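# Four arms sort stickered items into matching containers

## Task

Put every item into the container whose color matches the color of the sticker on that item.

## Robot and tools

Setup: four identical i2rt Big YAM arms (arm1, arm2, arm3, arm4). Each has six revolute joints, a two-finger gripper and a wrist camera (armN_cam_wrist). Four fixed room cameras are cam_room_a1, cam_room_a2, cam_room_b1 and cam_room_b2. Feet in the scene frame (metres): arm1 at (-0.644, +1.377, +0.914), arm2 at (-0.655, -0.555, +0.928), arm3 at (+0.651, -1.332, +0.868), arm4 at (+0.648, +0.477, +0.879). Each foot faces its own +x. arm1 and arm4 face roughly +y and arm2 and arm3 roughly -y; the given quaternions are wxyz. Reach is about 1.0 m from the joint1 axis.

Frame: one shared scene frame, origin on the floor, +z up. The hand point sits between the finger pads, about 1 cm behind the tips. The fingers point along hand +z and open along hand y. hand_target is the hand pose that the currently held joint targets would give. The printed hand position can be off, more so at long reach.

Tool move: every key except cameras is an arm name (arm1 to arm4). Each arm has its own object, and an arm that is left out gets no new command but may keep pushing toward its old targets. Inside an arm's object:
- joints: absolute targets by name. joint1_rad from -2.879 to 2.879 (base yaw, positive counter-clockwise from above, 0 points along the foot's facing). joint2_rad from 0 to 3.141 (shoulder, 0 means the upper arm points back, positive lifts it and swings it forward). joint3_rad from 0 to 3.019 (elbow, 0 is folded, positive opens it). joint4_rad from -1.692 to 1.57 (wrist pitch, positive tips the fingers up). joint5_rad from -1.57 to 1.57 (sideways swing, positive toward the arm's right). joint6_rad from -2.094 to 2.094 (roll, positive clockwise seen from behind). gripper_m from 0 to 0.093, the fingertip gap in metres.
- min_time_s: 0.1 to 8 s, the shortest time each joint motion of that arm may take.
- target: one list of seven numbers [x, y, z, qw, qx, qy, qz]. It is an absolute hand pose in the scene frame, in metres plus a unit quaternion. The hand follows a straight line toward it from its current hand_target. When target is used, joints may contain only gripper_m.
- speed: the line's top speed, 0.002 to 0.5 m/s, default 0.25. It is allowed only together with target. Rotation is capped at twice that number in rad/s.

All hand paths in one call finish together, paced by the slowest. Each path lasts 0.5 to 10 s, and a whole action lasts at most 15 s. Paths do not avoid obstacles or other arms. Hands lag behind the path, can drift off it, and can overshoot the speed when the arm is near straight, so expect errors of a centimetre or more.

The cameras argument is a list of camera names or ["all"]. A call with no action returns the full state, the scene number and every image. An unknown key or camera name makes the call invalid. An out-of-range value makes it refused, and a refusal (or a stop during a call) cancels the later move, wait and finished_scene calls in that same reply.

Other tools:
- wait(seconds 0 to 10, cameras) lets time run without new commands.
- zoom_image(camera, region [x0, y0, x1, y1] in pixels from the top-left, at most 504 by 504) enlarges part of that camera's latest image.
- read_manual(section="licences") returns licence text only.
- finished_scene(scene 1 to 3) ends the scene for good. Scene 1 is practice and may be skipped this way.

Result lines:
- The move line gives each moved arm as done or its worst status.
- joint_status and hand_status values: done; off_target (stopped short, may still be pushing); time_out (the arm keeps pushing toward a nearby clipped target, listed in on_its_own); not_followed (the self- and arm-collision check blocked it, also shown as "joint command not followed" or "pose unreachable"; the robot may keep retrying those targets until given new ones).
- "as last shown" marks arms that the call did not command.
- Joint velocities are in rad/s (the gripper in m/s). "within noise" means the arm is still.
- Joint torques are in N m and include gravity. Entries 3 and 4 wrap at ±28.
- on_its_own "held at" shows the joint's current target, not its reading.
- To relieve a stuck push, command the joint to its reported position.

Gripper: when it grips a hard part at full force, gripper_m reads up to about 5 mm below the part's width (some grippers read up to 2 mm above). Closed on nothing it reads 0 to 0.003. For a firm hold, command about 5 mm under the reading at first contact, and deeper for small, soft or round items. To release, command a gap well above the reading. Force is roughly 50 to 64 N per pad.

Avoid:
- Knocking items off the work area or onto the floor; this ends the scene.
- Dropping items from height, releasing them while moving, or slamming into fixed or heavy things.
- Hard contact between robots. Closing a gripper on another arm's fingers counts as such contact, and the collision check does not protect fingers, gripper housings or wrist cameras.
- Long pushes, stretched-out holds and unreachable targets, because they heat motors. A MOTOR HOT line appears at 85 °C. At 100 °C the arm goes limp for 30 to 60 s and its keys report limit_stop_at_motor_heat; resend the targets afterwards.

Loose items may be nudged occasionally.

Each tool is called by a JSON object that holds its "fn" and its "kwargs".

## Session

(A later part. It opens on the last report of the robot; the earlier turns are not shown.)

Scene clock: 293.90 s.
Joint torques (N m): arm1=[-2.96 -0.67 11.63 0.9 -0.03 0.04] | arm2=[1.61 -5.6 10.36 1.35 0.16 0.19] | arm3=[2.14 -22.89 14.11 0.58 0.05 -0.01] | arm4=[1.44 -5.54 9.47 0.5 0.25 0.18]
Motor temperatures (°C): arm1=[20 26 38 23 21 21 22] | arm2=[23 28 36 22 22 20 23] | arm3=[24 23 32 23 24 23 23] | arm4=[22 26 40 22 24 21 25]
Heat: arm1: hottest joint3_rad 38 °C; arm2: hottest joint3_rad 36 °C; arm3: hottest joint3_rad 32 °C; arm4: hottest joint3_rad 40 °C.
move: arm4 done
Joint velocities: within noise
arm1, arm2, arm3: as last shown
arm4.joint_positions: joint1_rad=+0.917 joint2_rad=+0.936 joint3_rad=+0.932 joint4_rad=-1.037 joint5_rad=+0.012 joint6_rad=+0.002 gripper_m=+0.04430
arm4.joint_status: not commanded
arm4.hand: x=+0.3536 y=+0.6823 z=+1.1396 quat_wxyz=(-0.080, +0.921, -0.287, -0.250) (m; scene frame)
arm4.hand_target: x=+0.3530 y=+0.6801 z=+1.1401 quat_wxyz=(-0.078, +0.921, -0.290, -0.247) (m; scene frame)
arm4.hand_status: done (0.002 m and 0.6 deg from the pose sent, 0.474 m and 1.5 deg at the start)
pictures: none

{"fn": "move", "kwargs": {"arm3": {"target": [-0.018, -1.000, 1.108, 0.0692, -0.9307, 0.2581, 0.2494], "speed": 0.08}, "arm4": {"joints": {"joint2_rad": 0.65, "joint3_rad": 1.05, "joint4_rad": -1.4, "joint5_rad": 0, "joint6_rad": 0}, "min_time_s": 2}, "cameras": ["arm3_cam_wrist"]}}

{"fn": "move", "kwargs": {"arm4": {"joints": {"joint1_rad": -1.897}, "min_time_s": 6}, "arm3": {"target": [-0.070, -0.972, 1.06, 0.0692, -0.9307, 0.2581, 0.2494], "speed": 0.08}, "cameras": ["arm3_cam_wrist", "arm4_cam_wrist"]}}

Scene clock: 312.63 s.
Joint torques (N m): arm1=[-2.96 -0.97 11.69 0.9 -0.03 0.04] | arm2=[1.38 -5.77 10.35 1.33 0.15 0.18] | arm3=[1.9 -22.07 14.01 0.68 0.14 0.02] | arm4=[1.49 -1.32 12.34 0.49 -0.04 0.03]
Motor temperatures (°C): arm1=[20 25 38 23 21 21 22] | arm2=[23 27 35 22 22 20 23] | arm3=[24 24 33 23 24 23 23] | arm4=[22 24 41 22 24 21 26]
Heat: arm1: hottest joint3_rad 38 °C; arm2: hottest joint3_rad 35 °C; arm3: hottest joint3_rad 33 °C; arm4: hottest joint3_rad 41 °C.
move: arm3 off_target; arm4 done
Joint velocities: within noise
arm1, arm2: as last shown
arm3.joint_positions: joint1_rad=-1.899 joint2_rad=+1.969 joint3_rad=+1.956 joint4_rad=-1.060 joint5_rad=+0.057 joint6_rad=+0.072 gripper_m=+0.09399
arm3.joint_status: not commanded
arm3.hand: x=-0.0038 y=-1.0015 z=+1.0928 quat_wxyz=(+0.067, -0.935, +0.258, +0.234) (m; scene frame)
arm3.hand_target: x=-0.0171 y=-1.0005 z=+1.1080 quat_wxyz=(+0.069, -0.931, +0.258, +0.250) (m; scene frame)
arm3.hand_status: off_target (0.021 m and 1.8 deg from the pose sent, 0.044 m and 3.2 deg at the start)
arm4.joint_positions: joint1_rad=+0.917 joint2_rad=+0.656 joint3_rad=+0.997 joint4_rad=-1.391 joint5_rad=+0.004 joint6_rad=+0.002 gripper_m=+0.04430
arm4.joint_status: all done
arm4.hand: x=+0.4461 y=+0.6181 z=+1.2074 quat_wxyz=(-0.075, +0.923, -0.286, -0.247) (m; scene frame)
arm4.hand_target: x=+0.4442 y=+0.6164 z=+1.2333 quat_wxyz=(-0.079, +0.918, -0.279, -0.271) (m; scene frame)
arm4.hand_status: not commanded
pictures: arm3_cam_wrist
Images, in order (width x height): arm3_cam_wrist 672x504.

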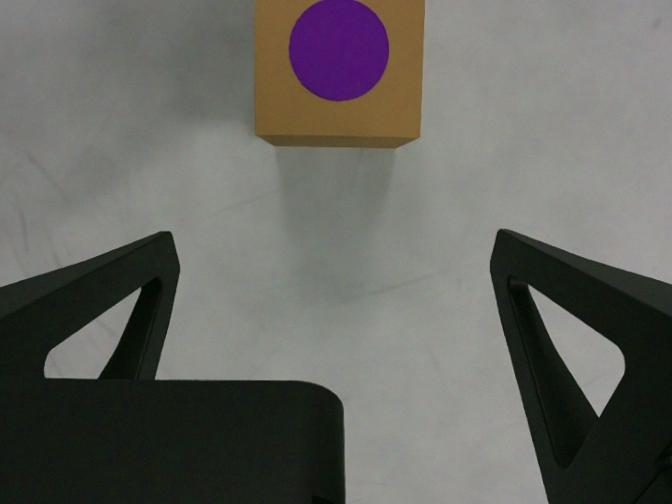

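Scene clock: 318.67 s.
Joint torques (N m): arm1=[-1.73 -1.85 11.47 0.79 -0.08 0.03] | arm2=[1.32 -5.6 10.36 1.35 0.16 0.19] | arm3=[1.67 -25.17 14.2 0.62 0.06 -0.01] | arm4=[0.5 -1.44 12.41 0.58 0.02 0.03]
Motor temperatures (°C): arm1=[20 25 38 23 21 21 22] | arm2=[23 27 35 22 22 20 23] | arm3=[24 24 34 23 24 23 23] | arm4=[22 24 40 22 24 21 26]
Heat: arm1: hottest joint3_rad 38 °C; arm2: hottest joint3_rad 35 °C; arm3: hottest joint3_rad 34 °C; arm4: hottest joint3_rad 40 °C.
move: arm3 moving; arm4 done
Joint velocities: arm1=[within noise] | arm2=[within noise] | arm3=[within noise] | arm4=[-0.044 -0.005 -0.012 -0.012 -0.051 -0.022 -0.001]
arm1.joint_positions: joint1_rad=-2.269 joint2_rad=+0.893 joint3_rad=+0.805 joint4_rad=-0.930 joint5_rad=-0.010 joint6_rad=-0.006 gripper_m=+0.07994
arm1.joint_status: not commanded
arm1.hand: x=-0.3582 y=+1.1729 z=+1.1328 quat_wxyz=(-0.254, -0.294, -0.918, +0.082) (m; scene frame)
arm1.hand_target: x=-0.3610 y=+1.1710 z=+1.1300 quat_wxyz=(-0.246, -0.299, -0.918, +0.080) (m; scene frame)
arm1.hand_status: not commanded
arm2: as last shown
arm3.joint_positions: joint1_rad=-1.899 joint2_rad=+2.172 joint3_rad=+2.159 joint4_rad=-1.064 joint5_rad=+0.057 joint6_rad=+0.072 gripper_m=+0.09399
arm3.joint_status: not commanded
arm3.hand: x=-0.0577 y=-0.9761 z=+1.0435 quat_wxyz=(+0.067, -0.935, +0.258, +0.233) (m; scene frame)
arm3.hand_target: x=-0.0689 y=-0.9726 z=+1.0599 quat_wxyz=(+0.069, -0.931, +0.258, +0.250) (m; scene frame)
arm3.hand_status: moving (0.021 m and 2.0 deg from the pose sent, 0.080 m and 1.8 deg at the start)
arm4.joint_positions: joint1_rad=-1.894 joint2_rad=+0.656 joint3_rad=+0.997 joint4_rad=-1.391 joint5_rad=+0.002 joint6_rad=+0.002 gripper_m=+0.04433
arm4.joint_status: all done
arm4.hand: x=+0.8871 y=+0.4126 z=+1.2060 quat_wxyz=(-0.253, -0.129, -0.958, +0.037) (m; scene frame)
arm4.hand_target: x=+0.8878 y=+0.4122 z=+1.2319 quat_wxyz=(-0.277, -0.128, -0.952, +0.040) (m; scene frame)
arm4.hand_status: not commanded
pictures: arm3_cam_wrist, arm4_cam_wrist
Images, in order (width x height): arm3_cam_wrist 672x504, arm4_cam_wrist 672x504.

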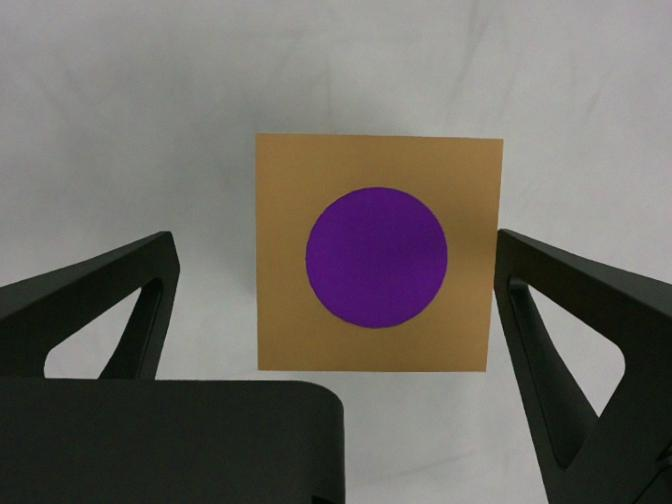

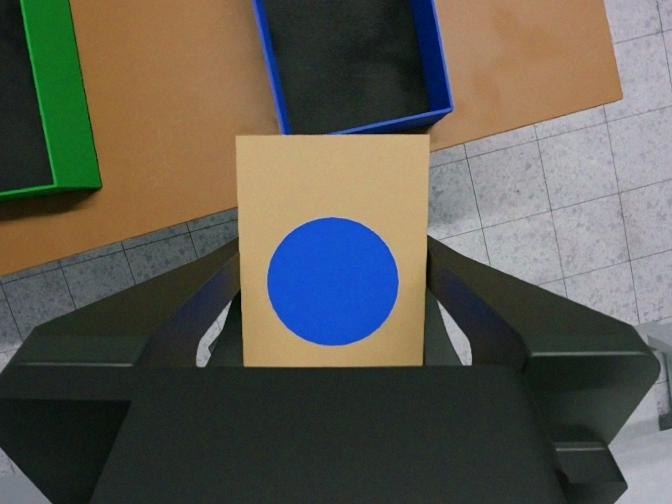

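{"fn": "move", "kwargs": {"arm3": {"target": [-0.077, -0.958, 1.054, 0.0692, -0.9307, 0.2581, 0.2494], "speed": 0.06}, "arm4": {"target": [1.148, 0.343, 0.85, 0.2564, 0.1303, 0.9571, -0.0349], "speed": 0.2}, "cameras": ["arm3_cam_wrist", "arm4_cam_wrist"]}}

Scene clock: 333.27 s.
Joint torques (N m): arm1=[-2.84 -1.38 11.58 0.83 -0.06 0.05] | arm2=[1.38 -5.77 10.39 1.32 0.15 0.19] | arm3=[0.85 -25.29 14.23 0.59 -0.04 -0.13] | arm4=[1.61 -13.74 8.01 1.39 0.05 0.14]
Motor temperatures (°C): arm1=[20 25 38 23 21 21 22] | arm2=[23 27 35 22 22 20 23] | arm3=[24 25 35 23 24 23 23] | arm4=[22 23 40 22 24 21 26]
Heat: arm1: hottest joint3_rad 38 °C; arm2: hottest joint3_rad 35 °C; arm3: hottest joint3_rad 35 °C; arm4: hottest joint3_rad 40 °C.
move: arm3 off_target; arm4 off_target
Joint velocities: within noise
arm1, arm2: as last shown
arm3.joint_positions: joint1_rad=-1.899 joint2_rad=+2.214 joint3_rad=+2.228 joint4_rad=-1.083 joint5_rad=+0.054 joint6_rad=+0.071 gripper_m=+0.09399
arm3.joint_status: not commanded
arm3.hand: x=-0.0695 y=-0.9712 z=+1.0425 quat_wxyz=(+0.066, -0.935, +0.257, +0.236) (m; scene frame)
arm3.hand_target: x=-0.0760 y=-0.9585 z=+1.0542 quat_wxyz=(+0.069, -0.931, +0.258, +0.250) (m; scene frame)
arm3.hand_status: off_target (0.019 m and 1.6 deg from the pose sent, 0.028 m and 2.0 deg at the start)
arm4.joint_positions: joint1_rad=-1.895 joint2_rad=+1.751 joint3_rad=+0.809 joint4_rad=-0.148 joint5_rad=+0.002 joint6_rad=+0.002 gripper_m=+0.04433
arm4.joint_status: not commanded
arm4.hand: x=+1.1258 y=+0.3453 z=+0.8396 quat_wxyz=(-0.234, -0.130, -0.963, +0.034) (m; scene frame)
arm4.hand_target: x=+1.1472 y=+0.3432 z=+0.8507 quat_wxyz=(-0.256, -0.130, -0.957, +0.035) (m; scene frame)
arm4.hand_status: off_target (0.025 m and 2.7 deg from the pose sent, 0.447 m and 0.5 deg at the start)
pictures: arm3_cam_wrist, arm4_cam_wrist
Images, in order (width x height): arm3_cam_wrist 672x504, arm4_cam_wrist 672x504.

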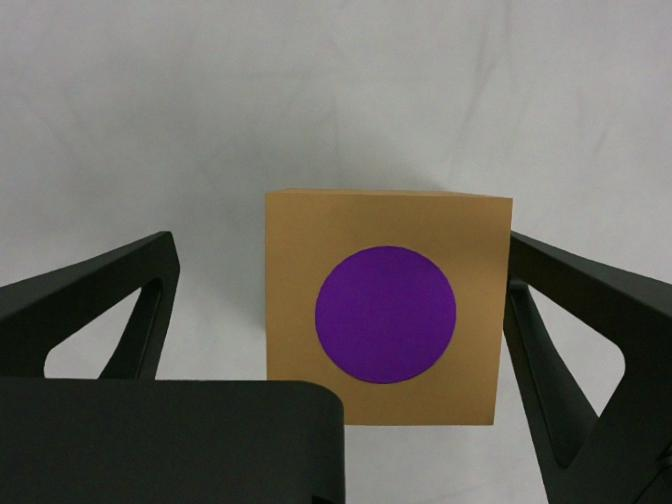

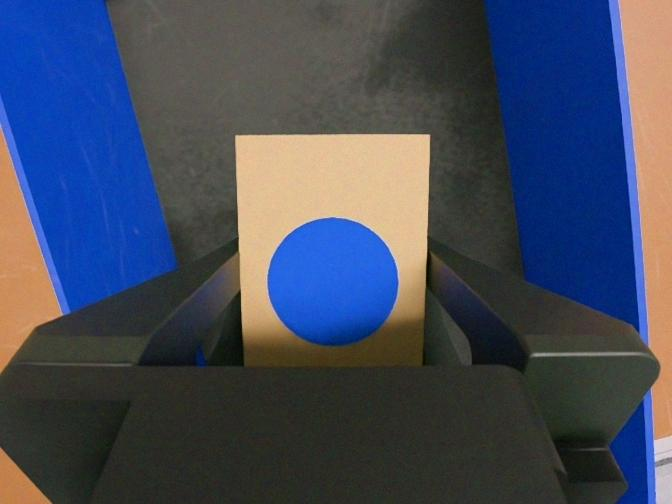

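{"fn": "move", "kwargs": {"arm3": {"joints": {"gripper_m": 0.062}}, "arm4": {"target": [1.150, 0.343, 0.775, 0.2564, 0.1303, 0.9571, -0.0349], "speed": 0.1}}}

{"fn": "move", "kwargs": {"arm3": {"joints": {"gripper_m": 0.044}}, "arm4": {"target": [1.150, 0.343, 0.755, 0.2564, 0.1303, 0.9571, -0.0349], "speed": 0.04}, "cameras": ["arm3_cam_wrist", "arm4_cam_wrist"]}}

Scene clock: 343.60 s.
Joint torques (N m): arm1=[-2.96 -1.55 11.6 0.91 0 0.01] | arm2=[1.49 -5.6 10.37 1.37 0.15 0.19] | arm3=[0.79 -25.17 14.23 0.66 -0.01 -0.11] | arm4=[1.38 -14.86 6.23 1.4 0.05 0.14]
Motor temperatures (°C): arm1=[20 25 38 23 21 21 21] | arm2=[23 26 35 22 22 20 23] | arm3=[24 26 37 23 24 23 23] | arm4=[22 23 40 22 24 21 26]
Heat: arm1: hottest joint3_rad 38 °C; arm2: hottest joint3_rad 35 °C; arm3: hottest joint3_rad 37 °C; arm4: hottest joint3_rad 40 °C.
move: arm3 done; arm4 off_target
Joint velocities: within noise
arm1, arm2: as last shown
arm3.joint_positions: joint1_rad=-1.899 joint2_rad=+2.214 joint3_rad=+2.228 joint4_rad=-1.083 joint5_rad=+0.053 joint6_rad=+0.071 gripper_m=+0.06207
arm3.joint_status: all done
arm3.hand: x=-0.0696 y=-0.9713 z=+1.0425 quat_wxyz=(+0.065, -0.935, +0.257, +0.237) (m; scene frame)
arm3.hand_target: x=-0.0760 y=-0.9585 z=+1.0542 quat_wxyz=(+0.069, -0.931, +0.258, +0.250) (m; scene frame)
arm3.hand_status: not commanded
arm4.joint_positions: joint1_rad=-1.894 joint2_rad=+1.944 joint3_rad=+0.809 joint4_rad=+0.055 joint5_rad=+0.002 joint6_rad=+0.002 gripper_m=+0.04433
arm4.joint_status: not commanded
arm4.hand: x=+1.1309 y=+0.3440 z=+0.7707 quat_wxyz=(-0.239, -0.130, -0.962, +0.035) (m; scene frame)
arm4.hand_target: x=+1.1494 y=+0.3432 z=+0.7755 quat_wxyz=(-0.256, -0.130, -0.957, +0.035) (m; scene frame)
arm4.hand_status: off_target (0.020 m and 2.1 deg from the pose sent, 0.069 m and 2.7 deg at the start)
pictures: none

Scene clock: 344.60 s.
Joint torques (N m): arm1=[-2.2 -1.55 11.49 0.76 -0.05 0.03] | arm2=[1.44 -5.71 10.39 1.33 0.15 0.2] | arm3=[0.73 -25.05 14.2 0.61 0 -0.12] | arm4=[1.61 -14.62 6 1.5 0.1 0.13]
Motor temperatures (°C): arm1=[20 25 38 23 21 21 21] | arm2=[23 26 35 22 22 20 23] | arm3=[24 26 37 23 24 23 23] | arm4=[22 23 40 22 24 21 26]
Heat: arm1: hottest joint3_rad 38 °C; arm2: hottest joint3_rad 35 °C; arm3: hottest joint3_rad 37 °C; arm4: hottest joint3_rad 40 °C.
move: arm3 off_target; arm4 off_target
Joint velocities: within noise
arm1: as last shown
arm2.joint_positions: joint1_rad=+0.877 joint2_rad=+0.948 joint3_rad=+0.805 joint4_rad=-0.871 joint5_rad=+0.003 joint6_rad=-0.008 gripper_m=+0.08990
arm2.joint_status: not commanded
arm2.hand: x=-0.3500 y=-0.7559 z=+1.1406 quat_wxyz=(-0.263, -0.271, -0.923, +0.079) (m; scene frame)
arm2.hand_target: x=-0.3531 y=-0.7510 z=+1.1300 quat_wxyz=(-0.248, -0.274, -0.926, +0.074) (m; scene frame)
arm2.hand_status: not commanded
arm3.joint_positions: joint1_rad=-1.899 joint2_rad=+2.214 joint3_rad=+2.228 joint4_rad=-1.083 joint5_rad=+0.052 joint6_rad=+0.071 gripper_m=+0.05294
arm3.joint_status: gripper_m off_target (ended at +0.05298, target +0.04400)
arm3.hand: x=-0.0696 y=-0.9714 z=+1.0424 quat_wxyz=(+0.065, -0.935, +0.257, +0.236) (m; scene frame)
arm3.hand_target: x=-0.0760 y=-0.9586 z=+1.0542 quat_wxyz=(+0.069, -0.931, +0.258, +0.250) (m; scene frame)
arm3.hand_status: not commanded
arm4.joint_positions: joint1_rad=-1.894 joint2_rad=+1.994 joint3_rad=+0.814 joint4_rad=+0.106 joint5_rad=+0.002 joint6_rad=+0.002 gripper_m=+0.04433
arm4.joint_status: not commanded
arm4.hand: x=+1.1321 y=+0.3436 z=+0.7537 quat_wxyz=(-0.241, -0.129, -0.961, +0.035) (m; scene frame)
arm4.hand_target: x=+1.1495 y=+0.3431 z=+0.7556 quat_wxyz=(-0.257, -0.130, -0.957, +0.035) (m; scene frame)
arm4.hand_status: off_target (0.018 m and 1.8 deg from the pose sent, 0.025 m and 2.1 deg at the start)
pictures: arm3_cam_wrist, arm4_cam_wrist
Images, in order (width x height): arm3_cam_wrist 672x504, arm4_cam_wrist 672x504.

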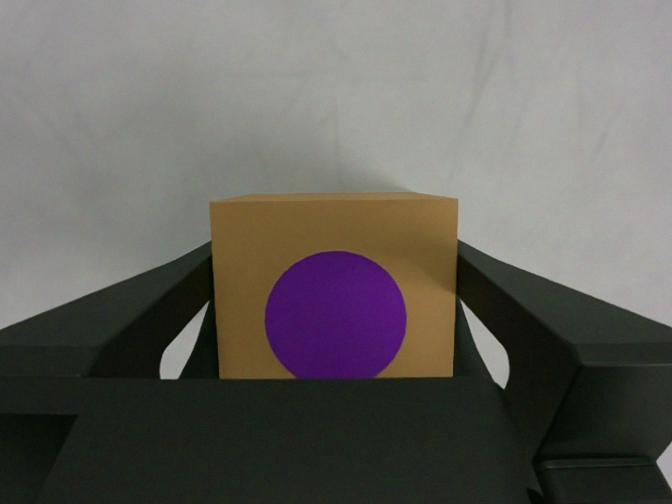

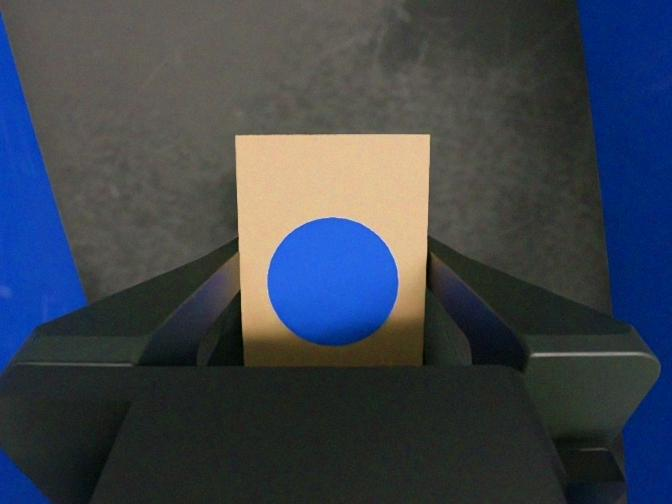

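{"fn": "move", "kwargs": {"arm3": {"target": [-0.073, -0.966, 1.10, 0.0692, -0.9307, 0.2581, 0.2494], "speed": 0.1}, "arm4": {"target": [1.150, 0.343, 0.743, 0.2564, 0.1303, 0.9571, -0.0349], "speed": 0.03}}}

{"fn": "move", "kwargs": {"arm3": {"target": [0.335, -1.160, 1.14, 0.0639, -0.936, 0.2386, 0.2508], "speed": 0.18}, "arm4": {"target": [1.150, 0.343, 0.735, 0.2564, 0.1303, 0.9571, -0.0349], "speed": 0.03}, "cameras": ["arm3_cam_wrist", "arm4_cam_wrist"]}}

Scene clock: 350.97 s.
Joint torques (N m): arm1=[-2.67 -1.85 11.59 0.96 -0.02 0.02] | arm2=[1.49 -5.6 10.36 1.33 0.16 0.19] | arm3=[1.44 -26.64 14.27 0.68 0.14 -0.04] | arm4=[1.73 -14.92 5.63 1.48 0.1 0.16]
Motor temperatures (°C): arm1=[20 24 38 23 21 21 21] | arm2=[23 26 35 22 22 20 23] | arm3=[24 27 37 23 24 23 23] | arm4=[22 24 39 22 24 21 26]
Heat: arm1: hottest joint3_rad 38 °C; arm2: hottest joint3_rad 35 °C; arm3: hottest joint3_rad 37 °C; arm4: hottest joint3_rad 39 °C.
move: arm3 off_target; arm4 off_target
Joint velocities: within noise
arm1, arm2: as last shown
arm3.joint_positions: joint1_rad=-1.899 joint2_rad=+2.214 joint3_rad=+2.327 joint4_rad=-1.197 joint5_rad=+0.052 joint6_rad=+0.071 gripper_m=+0.05294
arm3.joint_status: not commanded
arm3.hand: x=-0.0646 y=-0.9733 z=+1.0789 quat_wxyz=(+0.064, -0.937, +0.257, +0.230) (m; scene frame)
arm3.hand_target: x=-0.0719 y=-0.9667 z=+1.1001 quat_wxyz=(+0.069, -0.931, +0.258, +0.250) (m; scene frame)
arm3.hand_status: off_target (0.024 m and 2.4 deg from the pose sent, 0.058 m and 1.6 deg at the start)
arm4.joint_positions: joint1_rad=-1.894 joint2_rad=+2.026 joint3_rad=+0.821 joint4_rad=+0.135 joint5_rad=+0.002 joint6_rad=+0.002 gripper_m=+0.04433
arm4.joint_status: not commanded
arm4.hand: x=+1.1342 y=+0.3431 z=+0.7436 quat_wxyz=(-0.243, -0.129, -0.961, +0.035) (m; scene frame)
arm4.hand_target: x=+1.1494 y=+0.3433 z=+0.7434 quat_wxyz=(-0.256, -0.130, -0.957, +0.035) (m; scene frame)
arm4.hand_status: off_target (0.016 m and 1.6 deg from the pose sent, 0.021 m and 1.8 deg at the start)
pictures: none

Scene clock: 354.03 s.
Joint torques (N m): arm1=[-2.55 -0.91 11.66 1.01 -0.04 0.04] | arm2=[1.38 -5.6 10.37 1.35 0.15 0.18] | arm3=[0.38 -5.42 9.24 0.81 -0.08 -0.14] | arm4=[1.44 -13.57 5.5 1.33 0.12 0.15]
Motor temperatures (°C): arm1=[20 24 38 23 21 21 21] | arm2=[23 26 35 22 22 20 23] | arm3=[24 27 37 23 24 23 24] | arm4=[22 24 39 22 24 21 26]
Heat: arm1: hottest joint3_rad 38 °C; arm2: hottest joint3_rad 35 °C; arm3: hottest joint3_rad 37 °C; arm4: hottest joint3_rad 39 °C.
move: arm3 done; arm4 off_target
Joint velocities: within noise
arm1, arm2: as last shown
arm3.joint_positions: joint1_rad=-1.912 joint2_rad=+0.928 joint3_rad=+0.971 joint4_rad=-1.073 joint5_rad=+0.024 joint6_rad=+0.022 gripper_m=+0.05294
arm3.joint_status: not commanded
arm3.hand: x=+0.3318 y=-1.1639 z=+1.1428 quat_wxyz=(+0.063, -0.935, +0.236, +0.256) (m; scene frame)
arm3.hand_target: x=+0.3349 y=-1.1601 z=+1.1400 quat_wxyz=(+0.064, -0.936, +0.239, +0.251) (m; scene frame)
arm3.hand_status: done (0.006 m and 0.7 deg from the pose sent, 0.445 m and 3.2 deg at the start)
arm4.joint_positions: joint1_rad=-1.894 joint2_rad=+2.036 joint3_rad=+0.826 joint4_rad=+0.157 joint5_rad=+0.002 joint6_rad=+0.002 gripper_m=+0.04433
arm4.joint_status: not commanded
arm4.hand: x=+1.1391 y=+0.3418 z=+0.7430 quat_wxyz=(-0.252, -0.129, -0.958, +0.037) (m; scene frame)
arm4.hand_target: x=+1.1496 y=+0.3432 z=+0.7354 quat_wxyz=(-0.256, -0.130, -0.957, +0.035) (m; scene frame)
arm4.hand_status: off_target (0.014 m and 0.6 deg from the pose sent, 0.018 m and 1.5 deg at the start)
pictures: arm3_cam_wrist, arm4_cam_wrist
Images, in order (width x height): arm3_cam_wrist 672x504, arm4_cam_wrist 672x504.

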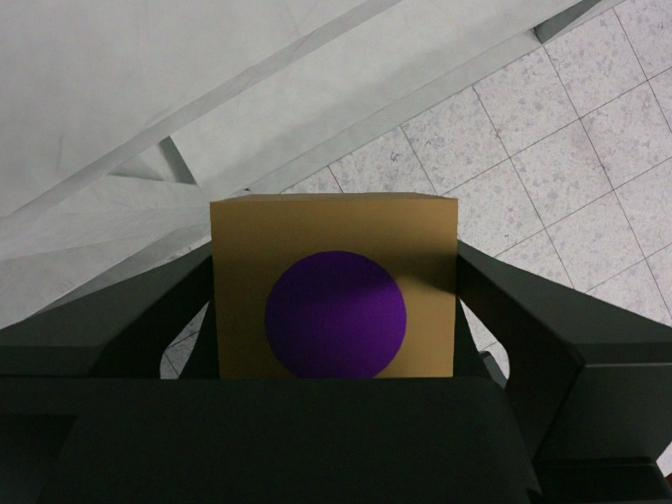

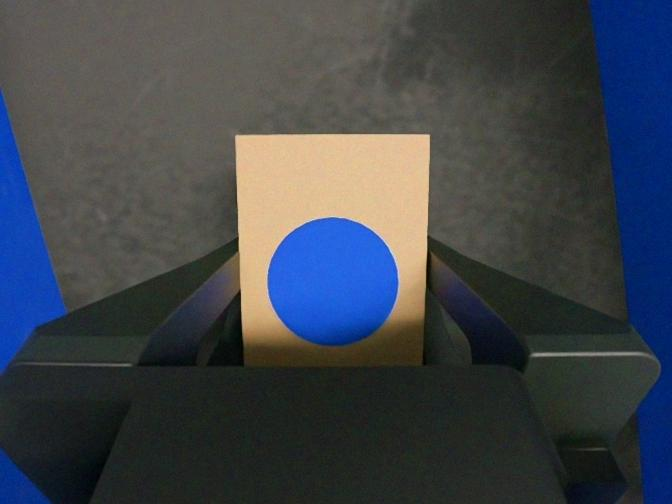

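{"fn": "move", "kwargs": {"arm4": {"target": [1.147, 0.343, 0.741, 0.2564, 0.1303, 0.9571, -0.0349], "speed": 0.05}}}

{"fn": "move", "kwargs": {"arm4": {"joints": {"gripper_m": 0.050}}, "arm3": {"joints": {"joint2_rad": 0.65, "joint3_rad": 1.05, "joint4_rad": -1.4, "joint5_rad": 0, "joint6_rad": 0}, "min_time_s": 2}}}

{"fn": "move", "kwargs": {"arm4": {"joints": {"gripper_m": 0.085}}}}

{"fn": "move", "kwargs": {"arm3": {"joints": {"joint1_rad": 1.773}, "min_time_s": 7}, "arm4": {"target": [1.06, 0.367, 0.95, 0.2564, 0.1303, 0.9571, -0.0349], "speed": 0.12}, "cameras": ["arm3_cam_wrist", "arm4_cam_wrist"]}}

Scene clock: 364.00 s.
Joint torques (N m): arm1=[-2.32 -1.2 11.58 0.84 -0.06 0.03] | arm2=[1.44 -5.66 10.39 1.35 0.15 0.19] | arm3=[0.38 -5.3 9.21 0.85 -0.08 -0.13] | arm4=[0.67 -15.21 4.89 0.95 0.07 0.15]
Motor temperatures (°C): arm1=[20 24 38 23 21 21 21] | arm2=[23 26 35 22 22 20 23] | arm3=[24 26 36 23 24 23 24] | arm4=[22 23 38 22 24 21 26]
Heat: arm1: hottest joint3_rad 38 °C; arm2: hottest joint3_rad 35 °C; arm3: hottest joint3_rad 36 °C; arm4: hottest joint3_rad 38 °C.
move: arm4 done
Joint velocities: within noise
arm1, arm2, arm3: as last shown
arm3.joint_positions: joint1_rad=-1.912 joint2_rad=+0.928 joint3_rad=+0.971 joint4_rad=-1.073 joint5_rad=+0.024 joint6_rad=+0.021 gripper_m=+0.05294
arm4.joint_positions: joint1_rad=-1.894 joint2_rad=+2.036 joint3_rad=+0.826 joint4_rad=+0.157 joint5_rad=+0.002 joint6_rad=+0.002 gripper_m=+0.04433
arm4.joint_status: not commanded
arm4.hand: x=+1.1391 y=+0.3418 z=+0.7430 quat_wxyz=(-0.252, -0.129, -0.958, +0.037) (m; scene frame)
arm4.hand_target: x=+1.1470 y=+0.3431 z=+0.7412 quat_wxyz=(-0.257, -0.130, -0.957, +0.035) (m; scene frame)
arm4.hand_status: done (0.008 m and 0.6 deg from the pose sent, 0.008 m and 0.6 deg at the start)
pictures: none

Scene clock: 366.37 s.
Joint torques (N m): arm1=[-2.37 -1.49 11.56 0.85 -0.08 0.05] | arm2=[1.44 -5.66 10.4 1.28 0.15 0.18] | arm3=[0.15 -1.32 13.87 0.75 -0.08 -0.13] | arm4=[1.08 -14.97 4.83 1.09 0.04 0.14]
Motor temperatures (°C): arm1=[20 24 38 23 21 21 21] | arm2=[23 26 35 22 22 20 23] | arm3=[24 26 36 23 24 23 24] | arm4=[22 23 38 22 24 21 26]
Heat: arm1: hottest joint3_rad 38 °C; arm2: hottest joint3_rad 35 °C; arm3: hottest joint3_rad 36 °C; arm4: hottest joint3_rad 38 °C.
move: arm3 done; arm4 done
Joint velocities: within noise
arm1, arm2: as last shown
arm3.joint_positions: joint1_rad=-1.912 joint2_rad=+0.653 joint3_rad=+0.993 joint4_rad=-1.395 joint5_rad=+0.002 joint6_rad=+0.008 gripper_m=+0.05294
arm3.joint_status: all done
arm3.hand: x=+0.4318 y=-1.2172 z=+1.1918 quat_wxyz=(+0.052, -0.941, +0.227, +0.246) (m; scene frame)
arm3.hand_target: x=+0.4311 y=-1.2129 z=+1.2194 quat_wxyz=(+0.060, -0.933, +0.229, +0.271) (m; scene frame)
arm3.hand_status: not commanded
arm4.joint_positions: joint1_rad=-1.894 joint2_rad=+2.036 joint3_rad=+0.826 joint4_rad=+0.157 joint5_rad=+0.002 joint6_rad=+0.002 gripper_m=+0.04991
arm4.joint_status: all done
arm4.hand: x=+1.1391 y=+0.3418 z=+0.7430 quat_wxyz=(-0.252, -0.129, -0.958, +0.037) (m; scene frame)
arm4.hand_target: x=+1.1470 y=+0.3431 z=+0.7412 quat_wxyz=(-0.257, -0.130, -0.957, +0.035) (m; scene frame)
arm4.hand_status: not commanded
pictures: none

Scene clock: 366.90 s.
Joint torques (N m): arm1=[-2.55 -1.26 11.73 0.87 -0.05 0.04] | arm2=[1.49 -5.66 10.39 1.33 0.16 0.2] | arm3=[0.32 -1.32 13.85 0.73 -0.09 -0.13] | arm4=[1.32 -15.09 4.72 0.99 0.09 0.11]
Motor temperatures (°C): arm1=[20 24 38 23 21 21 21] | arm2=[23 26 35 22 22 20 23] | arm3=[24 26 36 23 24 23 24] | arm4=[22 23 38 22 24 21 26]
Heat: arm1: hottest joint3_rad 38 °C; arm2: hottest joint3_rad 35 °C; arm3: hottest joint3_rad 36 °C; arm4: hottest joint3_rad 38 °C.
move: arm4 done
Joint velocities: within noise
arm1.joint_positions: joint1_rad=-2.269 joint2_rad=+0.893 joint3_rad=+0.805 joint4_rad=-0.930 joint5_rad=-0.010 joint6_rad=-0.006 gripper_m=+0.07994
arm1.joint_status: not commanded
arm1.hand: x=-0.3582 y=+1.1729 z=+1.1328 quat_wxyz=(-0.254, -0.294, -0.918, +0.082) (m; scene frame)
arm1.hand_target: x=-0.3610 y=+1.1710 z=+1.1300 quat_wxyz=(-0.246, -0.299, -0.918, +0.080) (m; scene frame)
arm1.hand_status: not commanded
arm2, arm3: as last shown
arm4.joint_positions: joint1_rad=-1.894 joint2_rad=+2.036 joint3_rad=+0.826 joint4_rad=+0.157 joint5_rad=+0.002 joint6_rad=+0.002 gripper_m=+0.08489
arm4.joint_status: all done
arm4.hand: x=+1.1391 y=+0.3418 z=+0.7430 quat_wxyz=(-0.252, -0.129, -0.958, +0.037) (m; scene frame)
arm4.hand_target: x=+1.1470 y=+0.3431 z=+0.7412 quat_wxyz=(-0.257, -0.130, -0.957, +0.035) (m; scene frame)
arm4.hand_status: not commanded
pictures: none

Scene clock: 373.93 s.
Joint torques (N m): arm1=[-2.84 -1.85 11.79 0.85 -0.02 0.01] | arm2=[1.44 -5.71 10.37 1.35 0.16 0.19] | arm3=[1.67 -1.03 13.79 0.73 0.09 -0.11] | arm4=[0.73 -9.99 7.43 0.43 0.05 0.14]
Motor temperatures (°C): arm1=[20 24 38 23 21 21 21] | arm2=[23 26 35 22 22 20 23] | arm3=[24 26 37 23 24 23 24] | arm4=[22 23 37 22 24 21 26]
Heat: arm1: hottest joint3_rad 38 °C; arm2: hottest joint3_rad 35 °C; arm3: hottest joint3_rad 37 °C; arm4: hottest joint3_rad 37 °C.
move: arm3 done; arm4 moving
Joint velocities: arm1=[within noise] | arm2=[within noise] | arm3=[0.044 -0.005 -0.017 -0.012 -0.037 -0.022 0] | arm4=[within noise]
arm1, arm2: as last shown
arm3.joint_positions: joint1_rad=+1.762 joint2_rad=+0.653 joint3_rad=+0.993 joint4_rad=-1.395 joint5_rad=-0.001 joint6_rad=+0.007 gripper_m=+0.05292
arm3.joint_status: all done
arm3.hand: x=+0.8948 y=-1.3101 z=+1.1936 quat_wxyz=(-0.255, +0.033, -0.966, -0.004) (m; scene frame)
arm3.hand_target: x=+0.8970 y=-1.3072 z=+1.2212 quat_wxyz=(-0.281, +0.041, -0.959, -0.005) (m; scene frame)
arm3.hand_status: not commanded
arm4.joint_positions: joint1_rad=-1.894 joint2_rad=+1.327 joint3_rad=+0.682 joint4_rad=-0.395 joint5_rad=+0.002 joint6_rad=+0.002 gripper_m=+0.08489
arm4.joint_status: not commanded
arm4.hand: x=+1.0601 y=+0.3643 z=+0.9484 quat_wxyz=(-0.258, -0.129, -0.957, +0.037) (m; scene frame)
arm4.hand_target: x=+1.0601 y=+0.3670 z=+0.9500 quat_wxyz=(-0.257, -0.130, -0.957, +0.035) (m; scene frame)
arm4.hand_status: moving (0.003 m and 0.4 deg from the pose sent, 0.223 m and 0.6 deg at the start)
pictures: arm3_cam_wrist, arm4_cam_wrist
Images, in order (width x height): arm3_cam_wrist 672x504, arm4_cam_wrist 672x504.

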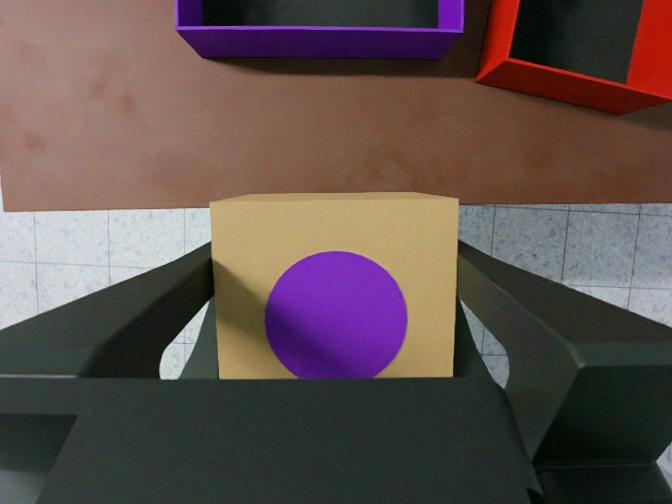

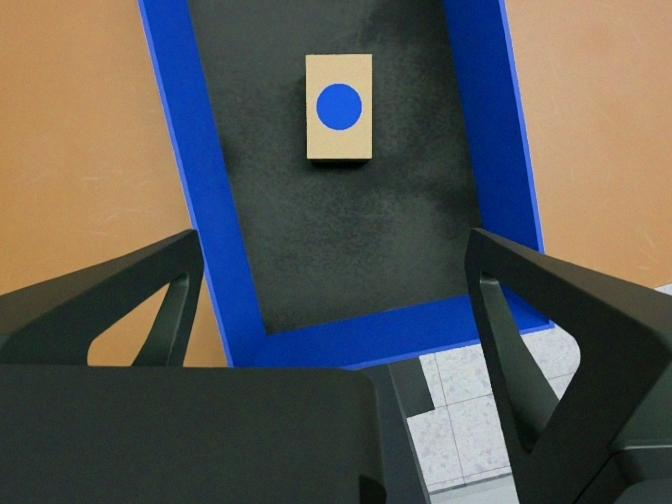

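{"fn": "move", "kwargs": {"arm3": {"target": [1.207, -1.281, 0.90, 0.2585, -0.0439, 0.9649, 0.0117], "speed": 0.2}, "cameras": ["arm3_cam_wrist"]}}

{"fn": "move", "kwargs": {"arm3": {"target": [1.207, -1.281, 0.825, 0.2585, -0.0439, 0.9649, 0.0117], "speed": 0.1}, "cameras": ["arm3_cam_wrist"]}}

Scene clock: 401.37 s.
Joint torques (N m): arm1=[-2.37 -1.9 11.59 0.87 -0.06 0.02] | arm2=[1.44 -5.71 10.37 1.36 0.16 0.19] | arm3=[2.08 -16.03 10.59 1.54 -0.08 -0.09] | arm4=[1.38 -10.05 7.54 0.51 0.07 0.12]
Motor temperatures (°C): arm1=[20 24 38 23 21 21 21] | arm2=[23 26 35 22 22 20 23] | arm3=[24 25 37 23 24 23 24] | arm4=[22 24 35 22 24 21 25]
Heat: arm1: hottest joint3_rad 38 °C; arm2: hottest joint3_rad 35 °C; arm3: hottest joint3_rad 37 °C; arm4: hottest joint3_rad 35 °C.
move: arm3 off_target
Joint velocities: within noise
arm1, arm2, arm4: as last shown
arm3.joint_positions: joint1_rad=+1.764 joint2_rad=+1.715 joint3_rad=+0.962 joint4_rad=-0.355 joint5_rad=-0.012 joint6_rad=+0.007 gripper_m=+0.05292
arm3.joint_status: not commanded
arm3.hand: x=+1.1821 y=-1.2915 z=+0.8799 quat_wxyz=(-0.229, +0.035, -0.973, -0.008) (m; scene frame)
arm3.hand_target: x=+1.2055 y=-1.2810 z=+0.9007 quat_wxyz=(-0.258, +0.044, -0.965, -0.012) (m; scene frame)
arm3.hand_status: off_target (0.034 m and 3.7 deg from the pose sent, 0.430 m and 1.6 deg at the start)
pictures: arm3_cam_wrist
Images, in order (width x height): arm3_cam_wrist 672x504.

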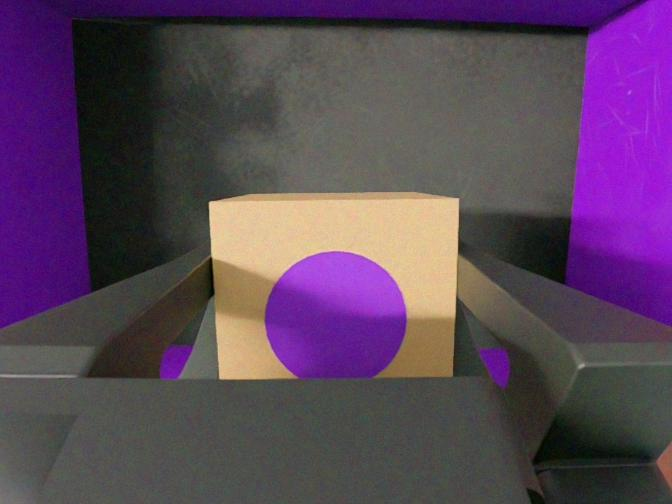

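Scene clock: 402.77 s.
Joint torques (N m): arm1=[-2.49 -1.55 11.67 1.05 0 0.05] | arm2=[1.44 -5.71 10.35 1.33 0.16 0.19] | arm3=[2.14 -16.67 6.3 1.66 -0.02 -0.07] | arm4=[1.38 -9.99 7.56 0.51 0.05 0.11]
Motor temperatures (°C): arm1=[20 24 38 23 21 21 21] | arm2=[23 26 35 22 22 20 23] | arm3=[24 25 37 23 24 23 24] | arm4=[22 24 35 22 24 21 25]
Heat: arm1: hottest joint3_rad 38 °C; arm2: hottest joint3_rad 35 °C; arm3: hottest joint3_rad 37 °C; arm4: hottest joint3_rad 35 °C.
move: arm3 done
Joint velocities: within noise
arm1, arm4: as last shown
arm2.joint_positions: joint1_rad=+0.877 joint2_rad=+0.948 joint3_rad=+0.805 joint4_rad=-0.871 joint5_rad=+0.003 joint6_rad=-0.008 gripper_m=+0.08990
arm2.joint_status: not commanded
arm2.hand: x=-0.3500 y=-0.7559 z=+1.1406 quat_wxyz=(-0.263, -0.271, -0.923, +0.079) (m; scene frame)
arm2.hand_target: x=-0.3531 y=-0.7510 z=+1.1300 quat_wxyz=(-0.248, -0.274, -0.926, +0.074) (m; scene frame)
arm2.hand_status: not commanded
arm3.joint_positions: joint1_rad=+1.765 joint2_rad=+1.865 joint3_rad=+0.962 joint4_rad=-0.160 joint5_rad=-0.012 joint6_rad=+0.007 gripper_m=+0.05293
arm3.joint_status: not commanded
arm3.hand: x=+1.2031 y=-1.2899 z=+0.8242 quat_wxyz=(-0.251, +0.035, -0.967, -0.009) (m; scene frame)
arm3.hand_target: x=+1.2068 y=-1.2811 z=+0.8250 quat_wxyz=(-0.258, +0.044, -0.965, -0.012) (m; scene frame)
arm3.hand_status: done (0.010 m and 1.3 deg from the pose sent, 0.061 m and 3.7 deg at the start)
pictures: arm3_cam_wrist
Images, in order (width x height): arm3_cam_wrist 672x504.

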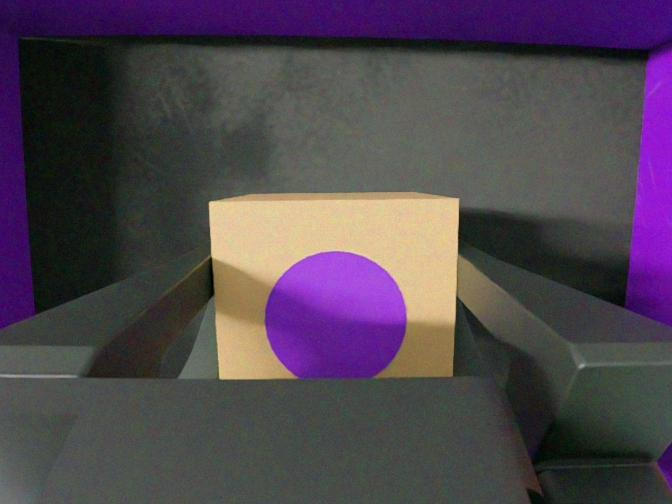

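{"fn": "move", "kwargs": {"arm3": {"target": [1.197, -1.279, 0.797, 0.2585, -0.0439, 0.9649, 0.0117], "speed": 0.06}}}

{"fn": "move", "kwargs": {"arm3": {"target": [1.197, -1.279, 0.785, 0.2585, -0.0439, 0.9649, 0.0117], "speed": 0.04}}}

{"fn": "move", "kwargs": {"arm3": {"target": [1.197, -1.279, 0.773, 0.2585, -0.0439, 0.9649, 0.0117], "speed": 0.04}}}

{"fn": "move", "kwargs": {"arm3": {"target": [1.197, -1.279, 0.763, 0.2585, -0.0439, 0.9649, 0.0117], "speed": 0.04}, "cameras": ["arm3_cam_wrist"]}}

Scene clock: 409.00 s.
Joint torques (N m): arm1=[-2.84 -1.67 11.71 0.77 -0.05 0] | arm2=[1.38 -5.66 10.39 1.32 0.16 0.19] | arm3=[2.02 -16.62 5.44 1.73 0.11 -0.02] | arm4=[1.32 -10.46 7.47 0.46 0.06 0.11]
Motor temperatures (°C): arm1=[20 24 38 23 21 21 21] | arm2=[23 25 35 22 22 20 23] | arm3=[24 25 36 23 24 23 24] | arm4=[22 24 35 22 24 21 25]
Heat: arm1: hottest joint3_rad 38 °C; arm2: hottest joint3_rad 35 °C; arm3: hottest joint3_rad 36 °C; arm4: hottest joint3_rad 35 °C.
move: arm3 done
Joint velocities: within noise
arm1, arm2, arm4: as last shown
arm3.joint_positions: joint1_rad=+1.773 joint2_rad=+1.912 joint3_rad=+0.931 joint4_rad=-0.075 joint5_rad=-0.012 joint6_rad=+0.007 gripper_m=+0.05293
arm3.joint_status: not commanded
arm3.hand: x=+1.1960 y=-1.2865 z=+0.7985 quat_wxyz=(-0.254, +0.039, -0.966, -0.010) (m; scene frame)
arm3.hand_target: x=+1.1969 y=-1.2790 z=+0.7971 quat_wxyz=(-0.259, +0.044, -0.965, -0.012) (m; scene frame)
arm3.hand_status: done (0.008 m and 0.8 deg from the pose sent, 0.030 m and 1.3 deg at the start)
pictures: none

Scene clock: 409.97 s.
Joint torques (N m): arm1=[-2.73 -1.32 11.63 0.79 -0.05 0.04] | arm2=[1.44 -5.66 10.36 1.31 0.15 0.19] | arm3=[2.2 -16.44 5.19 1.7 0.12 0] | arm4=[1.38 -10.11 7.57 0.62 0.06 0.11]
Motor temperatures (°C): arm1=[20 24 38 23 21 21 21] | arm2=[23 25 35 22 22 20 23] | arm3=[24 25 36 23 24 23 24] | arm4=[22 24 35 22 24 21 25]
Heat: arm1: hottest joint3_rad 38 °C; arm2: hottest joint3_rad 35 °C; arm3: hottest joint3_rad 36 °C; arm4: hottest joint3_rad 35 °C.
move: arm3 done
Joint velocities: within noise
arm1, arm2, arm4: as last shown
arm3.joint_positions: joint1_rad=+1.773 joint2_rad=+1.938 joint3_rad=+0.931 joint4_rad=-0.045 joint5_rad=-0.012 joint6_rad=+0.007 gripper_m=+0.05293
arm3.joint_status: not commanded
arm3.hand: x=+1.1973 y=-1.2866 z=+0.7887 quat_wxyz=(-0.256, +0.039, -0.966, -0.010) (m; scene frame)
arm3.hand_target: x=+1.1969 y=-1.2791 z=+0.7852 quat_wxyz=(-0.259, +0.044, -0.965, -0.012) (m; scene frame)
arm3.hand_status: done (0.008 m and 0.6 deg from the pose sent, 0.015 m and 0.8 deg at the start)
pictures: none

Scene clock: 410.93 s.
Joint torques (N m): arm1=[-2.43 -1.96 11.55 0.95 -0.01 0.05] | arm2=[1.49 -5.66 10.4 1.31 0.14 0.2] | arm3=[2.02 -16.38 4.98 1.72 0.12 -0.01] | arm4=[1.08 -9.99 7.38 0.59 0.06 0.11]
Motor temperatures (°C): arm1=[20 24 38 23 21 21 21] | arm2=[23 25 35 22 22 20 23] | arm3=[24 25 35 23 24 23 24] | arm4=[22 24 35 22 24 21 25]
Heat: arm1: hottest joint3_rad 38 °C; arm2: hottest joint3_rad 35 °C; arm3: hottest joint3_rad 35 °C; arm4: hottest joint3_rad 35 °C.
move: arm3 done
Joint velocities: within noise
arm1, arm2, arm4: as last shown
arm3.joint_positions: joint1_rad=+1.773 joint2_rad=+1.968 joint3_rad=+0.931 joint4_rad=-0.016 joint5_rad=-0.012 joint6_rad=+0.007 gripper_m=+0.05293
arm3.joint_status: not commanded
arm3.hand: x=+1.1972 y=-1.2868 z=+0.7767 quat_wxyz=(-0.256, +0.039, -0.966, -0.010) (m; scene frame)
arm3.hand_target: x=+1.1969 y=-1.2791 z=+0.7731 quat_wxyz=(-0.258, +0.044, -0.965, -0.012) (m; scene frame)
arm3.hand_status: done (0.009 m and 0.6 deg from the pose sent, 0.017 m and 0.6 deg at the start)
pictures: none

Scene clock: 411.90 s.
Joint torques (N m): arm1=[-2.61 -1.55 11.48 0.81 -0.06 0.05] | arm2=[1.44 -5.66 10.37 1.33 0.15 0.19] | arm3=[2.14 -16.67 4.92 1.72 0.13 0] | arm4=[1.03 -10.34 7.54 0.47 0.06 0.11]
Motor temperatures (°C): arm1=[20 24 38 23 21 21 21] | arm2=[23 25 35 22 22 20 23] | arm3=[24 25 35 23 24 23 24] | arm4=[22 24 35 22 24 21 25]
Heat: arm1: hottest joint3_rad 38 °C; arm2: hottest joint3_rad 35 °C; arm3: hottest joint3_rad 35 °C; arm4: hottest joint3_rad 35 °C.
move: arm3 done
Joint velocities: within noise
arm1, arm2, arm4: as last shown
arm3.joint_positions: joint1_rad=+1.773 joint2_rad=+1.993 joint3_rad=+0.931 joint4_rad=+0.009 joint5_rad=-0.012 joint6_rad=+0.007 gripper_m=+0.05293
arm3.joint_status: not commanded
arm3.hand: x=+1.1969 y=-1.2869 z=+0.7666 quat_wxyz=(-0.256, +0.039, -0.966, -0.010) (m; scene frame)
arm3.hand_target: x=+1.1969 y=-1.2792 z=+0.7632 quat_wxyz=(-0.259, +0.044, -0.965, -0.012) (m; scene frame)
arm3.hand_status: done (0.009 m and 0.6 deg from the pose sent, 0.016 m and 0.6 deg at the start)
pictures: arm3_cam_wrist
Images, in order (width x height): arm3_cam_wrist 672x504.

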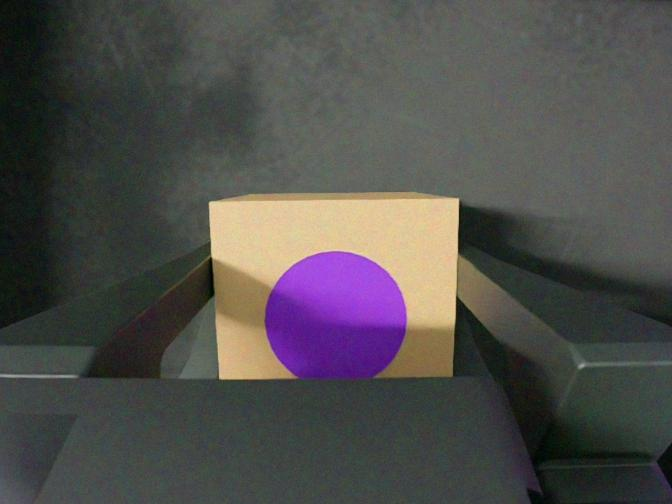

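{"fn": "move", "kwargs": {"arm3": {"target": [1.197, -1.279, 0.753, 0.2585, -0.0439, 0.9649, 0.0117], "speed": 0.04}}}

{"fn": "move", "kwargs": {"arm3": {"target": [1.197, -1.279, 0.743, 0.2585, -0.0439, 0.9649, 0.0117], "speed": 0.04}}}

{"fn": "move", "kwargs": {"arm3": {"target": [1.197, -1.279, 0.735, 0.2585, -0.0439, 0.9649, 0.0117], "speed": 0.04}, "cameras": ["arm3_cam_wrist"]}}

Scene clock: 416.23 s.
Joint torques (N m): arm1=[-2.61 -1.2 11.62 0.64 -0.05 0.06] | arm2=[1.38 -5.6 10.39 1.35 0.16 0.19] | arm3=[2.14 -15.38 4.94 1.61 0.1 -0.01] | arm4=[1.32 -10.11 7.5 0.44 0.07 0.15]
Motor temperatures (°C): arm1=[20 24 38 23 21 21 21] | arm2=[23 25 35 22 22 20 23] | arm3=[24 25 35 23 24 23 24] | arm4=[22 24 35 22 24 21 25]
Heat: arm1: hottest joint3_rad 38 °C; arm2: hottest joint3_rad 35 °C; arm3: hottest joint3_rad 35 °C; arm4: hottest joint3_rad 35 °C.
move: arm3 off_target
Joint velocities: within noise
arm1.joint_positions: joint1_rad=-2.269 joint2_rad=+0.893 joint3_rad=+0.805 joint4_rad=-0.930 joint5_rad=-0.010 joint6_rad=-0.006 gripper_m=+0.07994
arm1.joint_status: not commanded
arm1.hand: x=-0.3582 y=+1.1729 z=+1.1328 quat_wxyz=(-0.254, -0.294, -0.918, +0.082) (m; scene frame)
arm1.hand_target: x=-0.3610 y=+1.1710 z=+1.1300 quat_wxyz=(-0.246, -0.299, -0.918, +0.080) (m; scene frame)
arm1.hand_status: not commanded
arm2, arm4: as last shown
arm3.joint_positions: joint1_rad=+1.774 joint2_rad=+2.004 joint3_rad=+0.931 joint4_rad=+0.035 joint5_rad=-0.011 joint6_rad=+0.007 gripper_m=+0.05293
arm3.joint_status: not commanded
arm3.hand: x=+1.1998 y=-1.2865 z=+0.7639 quat_wxyz=(-0.263, +0.039, -0.964, -0.010) (m; scene frame)
arm3.hand_target: x=+1.1967 y=-1.2791 z=+0.7533 quat_wxyz=(-0.259, +0.044, -0.965, -0.012) (m; scene frame)
arm3.hand_status: off_target (0.014 m and 0.8 deg from the pose sent, 0.016 m and 0.6 deg at the start)
pictures: none

Scene clock: 417.20 s.
Joint torques (N m): arm1=[-2.61 -1.96 11.56 0.88 -0.06 0.04] | arm2=[1.49 -5.66 10.36 1.33 0.15 0.19] | arm3=[2.02 -13.74 4.98 1.48 0.09 -0.01] | arm4=[1.44 -10.52 7.51 0.49 0.08 0.15]
Motor temperatures (°C): arm1=[20 24 38 23 21 21 21] | arm2=[23 25 35 22 22 20 23] | arm3=[24 25 34 23 24 23 24] | arm4=[22 24 35 22 24 21 25]
Heat: arm1: hottest joint3_rad 38 °C; arm2: hottest joint3_rad 35 °C; arm3: hottest joint3_rad 34 °C; arm4: hottest joint3_rad 35 °C.
move: arm3 off_target
Joint velocities: within noise
arm1, arm2: as last shown
arm3.joint_positions: joint1_rad=+1.774 joint2_rad=+2.011 joint3_rad=+0.931 joint4_rad=+0.063 joint5_rad=-0.010 joint6_rad=+0.007 gripper_m=+0.05293
arm3.joint_status: not commanded
arm3.hand: x=+1.2041 y=-1.2862 z=+0.7638 quat_wxyz=(-0.273, +0.039, -0.961, -0.010) (m; scene frame)
arm3.hand_target: x=+1.1962 y=-1.2792 z=+0.7437 quat_wxyz=(-0.258, +0.044, -0.965, -0.012) (m; scene frame)
arm3.hand_status: off_target (0.023 m and 1.8 deg from the pose sent, 0.022 m and 0.8 deg at the start)
arm4.joint_positions: joint1_rad=-1.894 joint2_rad=+1.327 joint3_rad=+0.682 joint4_rad=-0.395 joint5_rad=+0.002 joint6_rad=+0.002 gripper_m=+0.08489
arm4.joint_status: not commanded
arm4.hand: x=+1.0601 y=+0.3643 z=+0.9484 quat_wxyz=(-0.258, -0.129, -0.957, +0.037) (m; scene frame)
arm4.hand_target: x=+1.0601 y=+0.3670 z=+0.9500 quat_wxyz=(-0.257, -0.130, -0.957, +0.035) (m; scene frame)
arm4.hand_status: not commanded
pictures: none

Scene clock: 418.17 s.
Joint torques (N m): arm1=[-2.84 -2.02 11.67 1.1 -0.05 0.04] | arm2=[1.44 -5.77 10.39 1.36 0.16 0.19] | arm3=[2.2 -12.69 5.03 1.32 0.09 -0.01] | arm4=[1.14 -10.4 7.39 0.32 0.05 0.13]
Motor temperatures (°C): arm1=[20 24 38 23 21 21 21] | arm2=[23 25 35 22 22 20 23] | arm3=[24 25 34 23 24 23 24] | arm4=[22 24 35 22 24 21 25]
Heat: arm1: hottest joint3_rad 38 °C; arm2: hottest joint3_rad 35 °C; arm3: hottest joint3_rad 34 °C; arm4: hottest joint3_rad 35 °C.
move: arm3 off_target
Joint velocities: within noise
arm1, arm2, arm4: as last shown
arm3.joint_positions: joint1_rad=+1.774 joint2_rad=+2.016 joint3_rad=+0.931 joint4_rad=+0.085 joint5_rad=-0.010 joint6_rad=+0.007 gripper_m=+0.05293
arm3.joint_status: not commanded
arm3.hand: x=+1.2075 y=-1.2860 z=+0.7639 quat_wxyz=(-0.281, +0.039, -0.959, -0.011) (m; scene frame)
arm3.hand_target: x=+1.1955 y=-1.2794 z=+0.7364 quat_wxyz=(-0.258, +0.044, -0.965, -0.012) (m; scene frame)
arm3.hand_status: off_target (0.032 m and 2.7 deg from the pose sent, 0.031 m and 1.8 deg at the start)
pictures: arm3_cam_wrist
Images, in order (width x height): arm3_cam_wrist 672x504.

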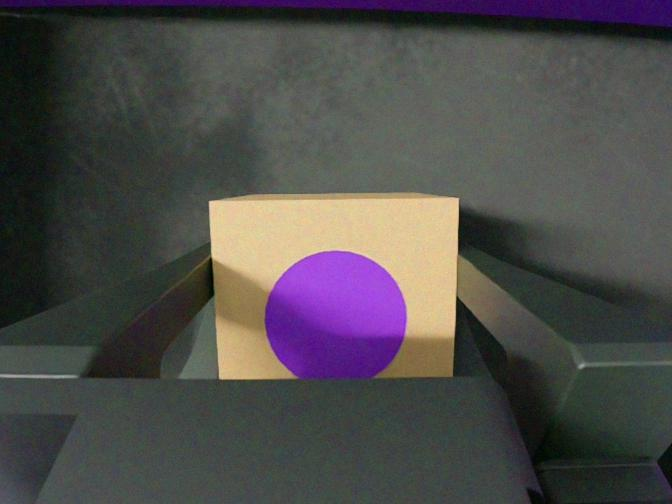

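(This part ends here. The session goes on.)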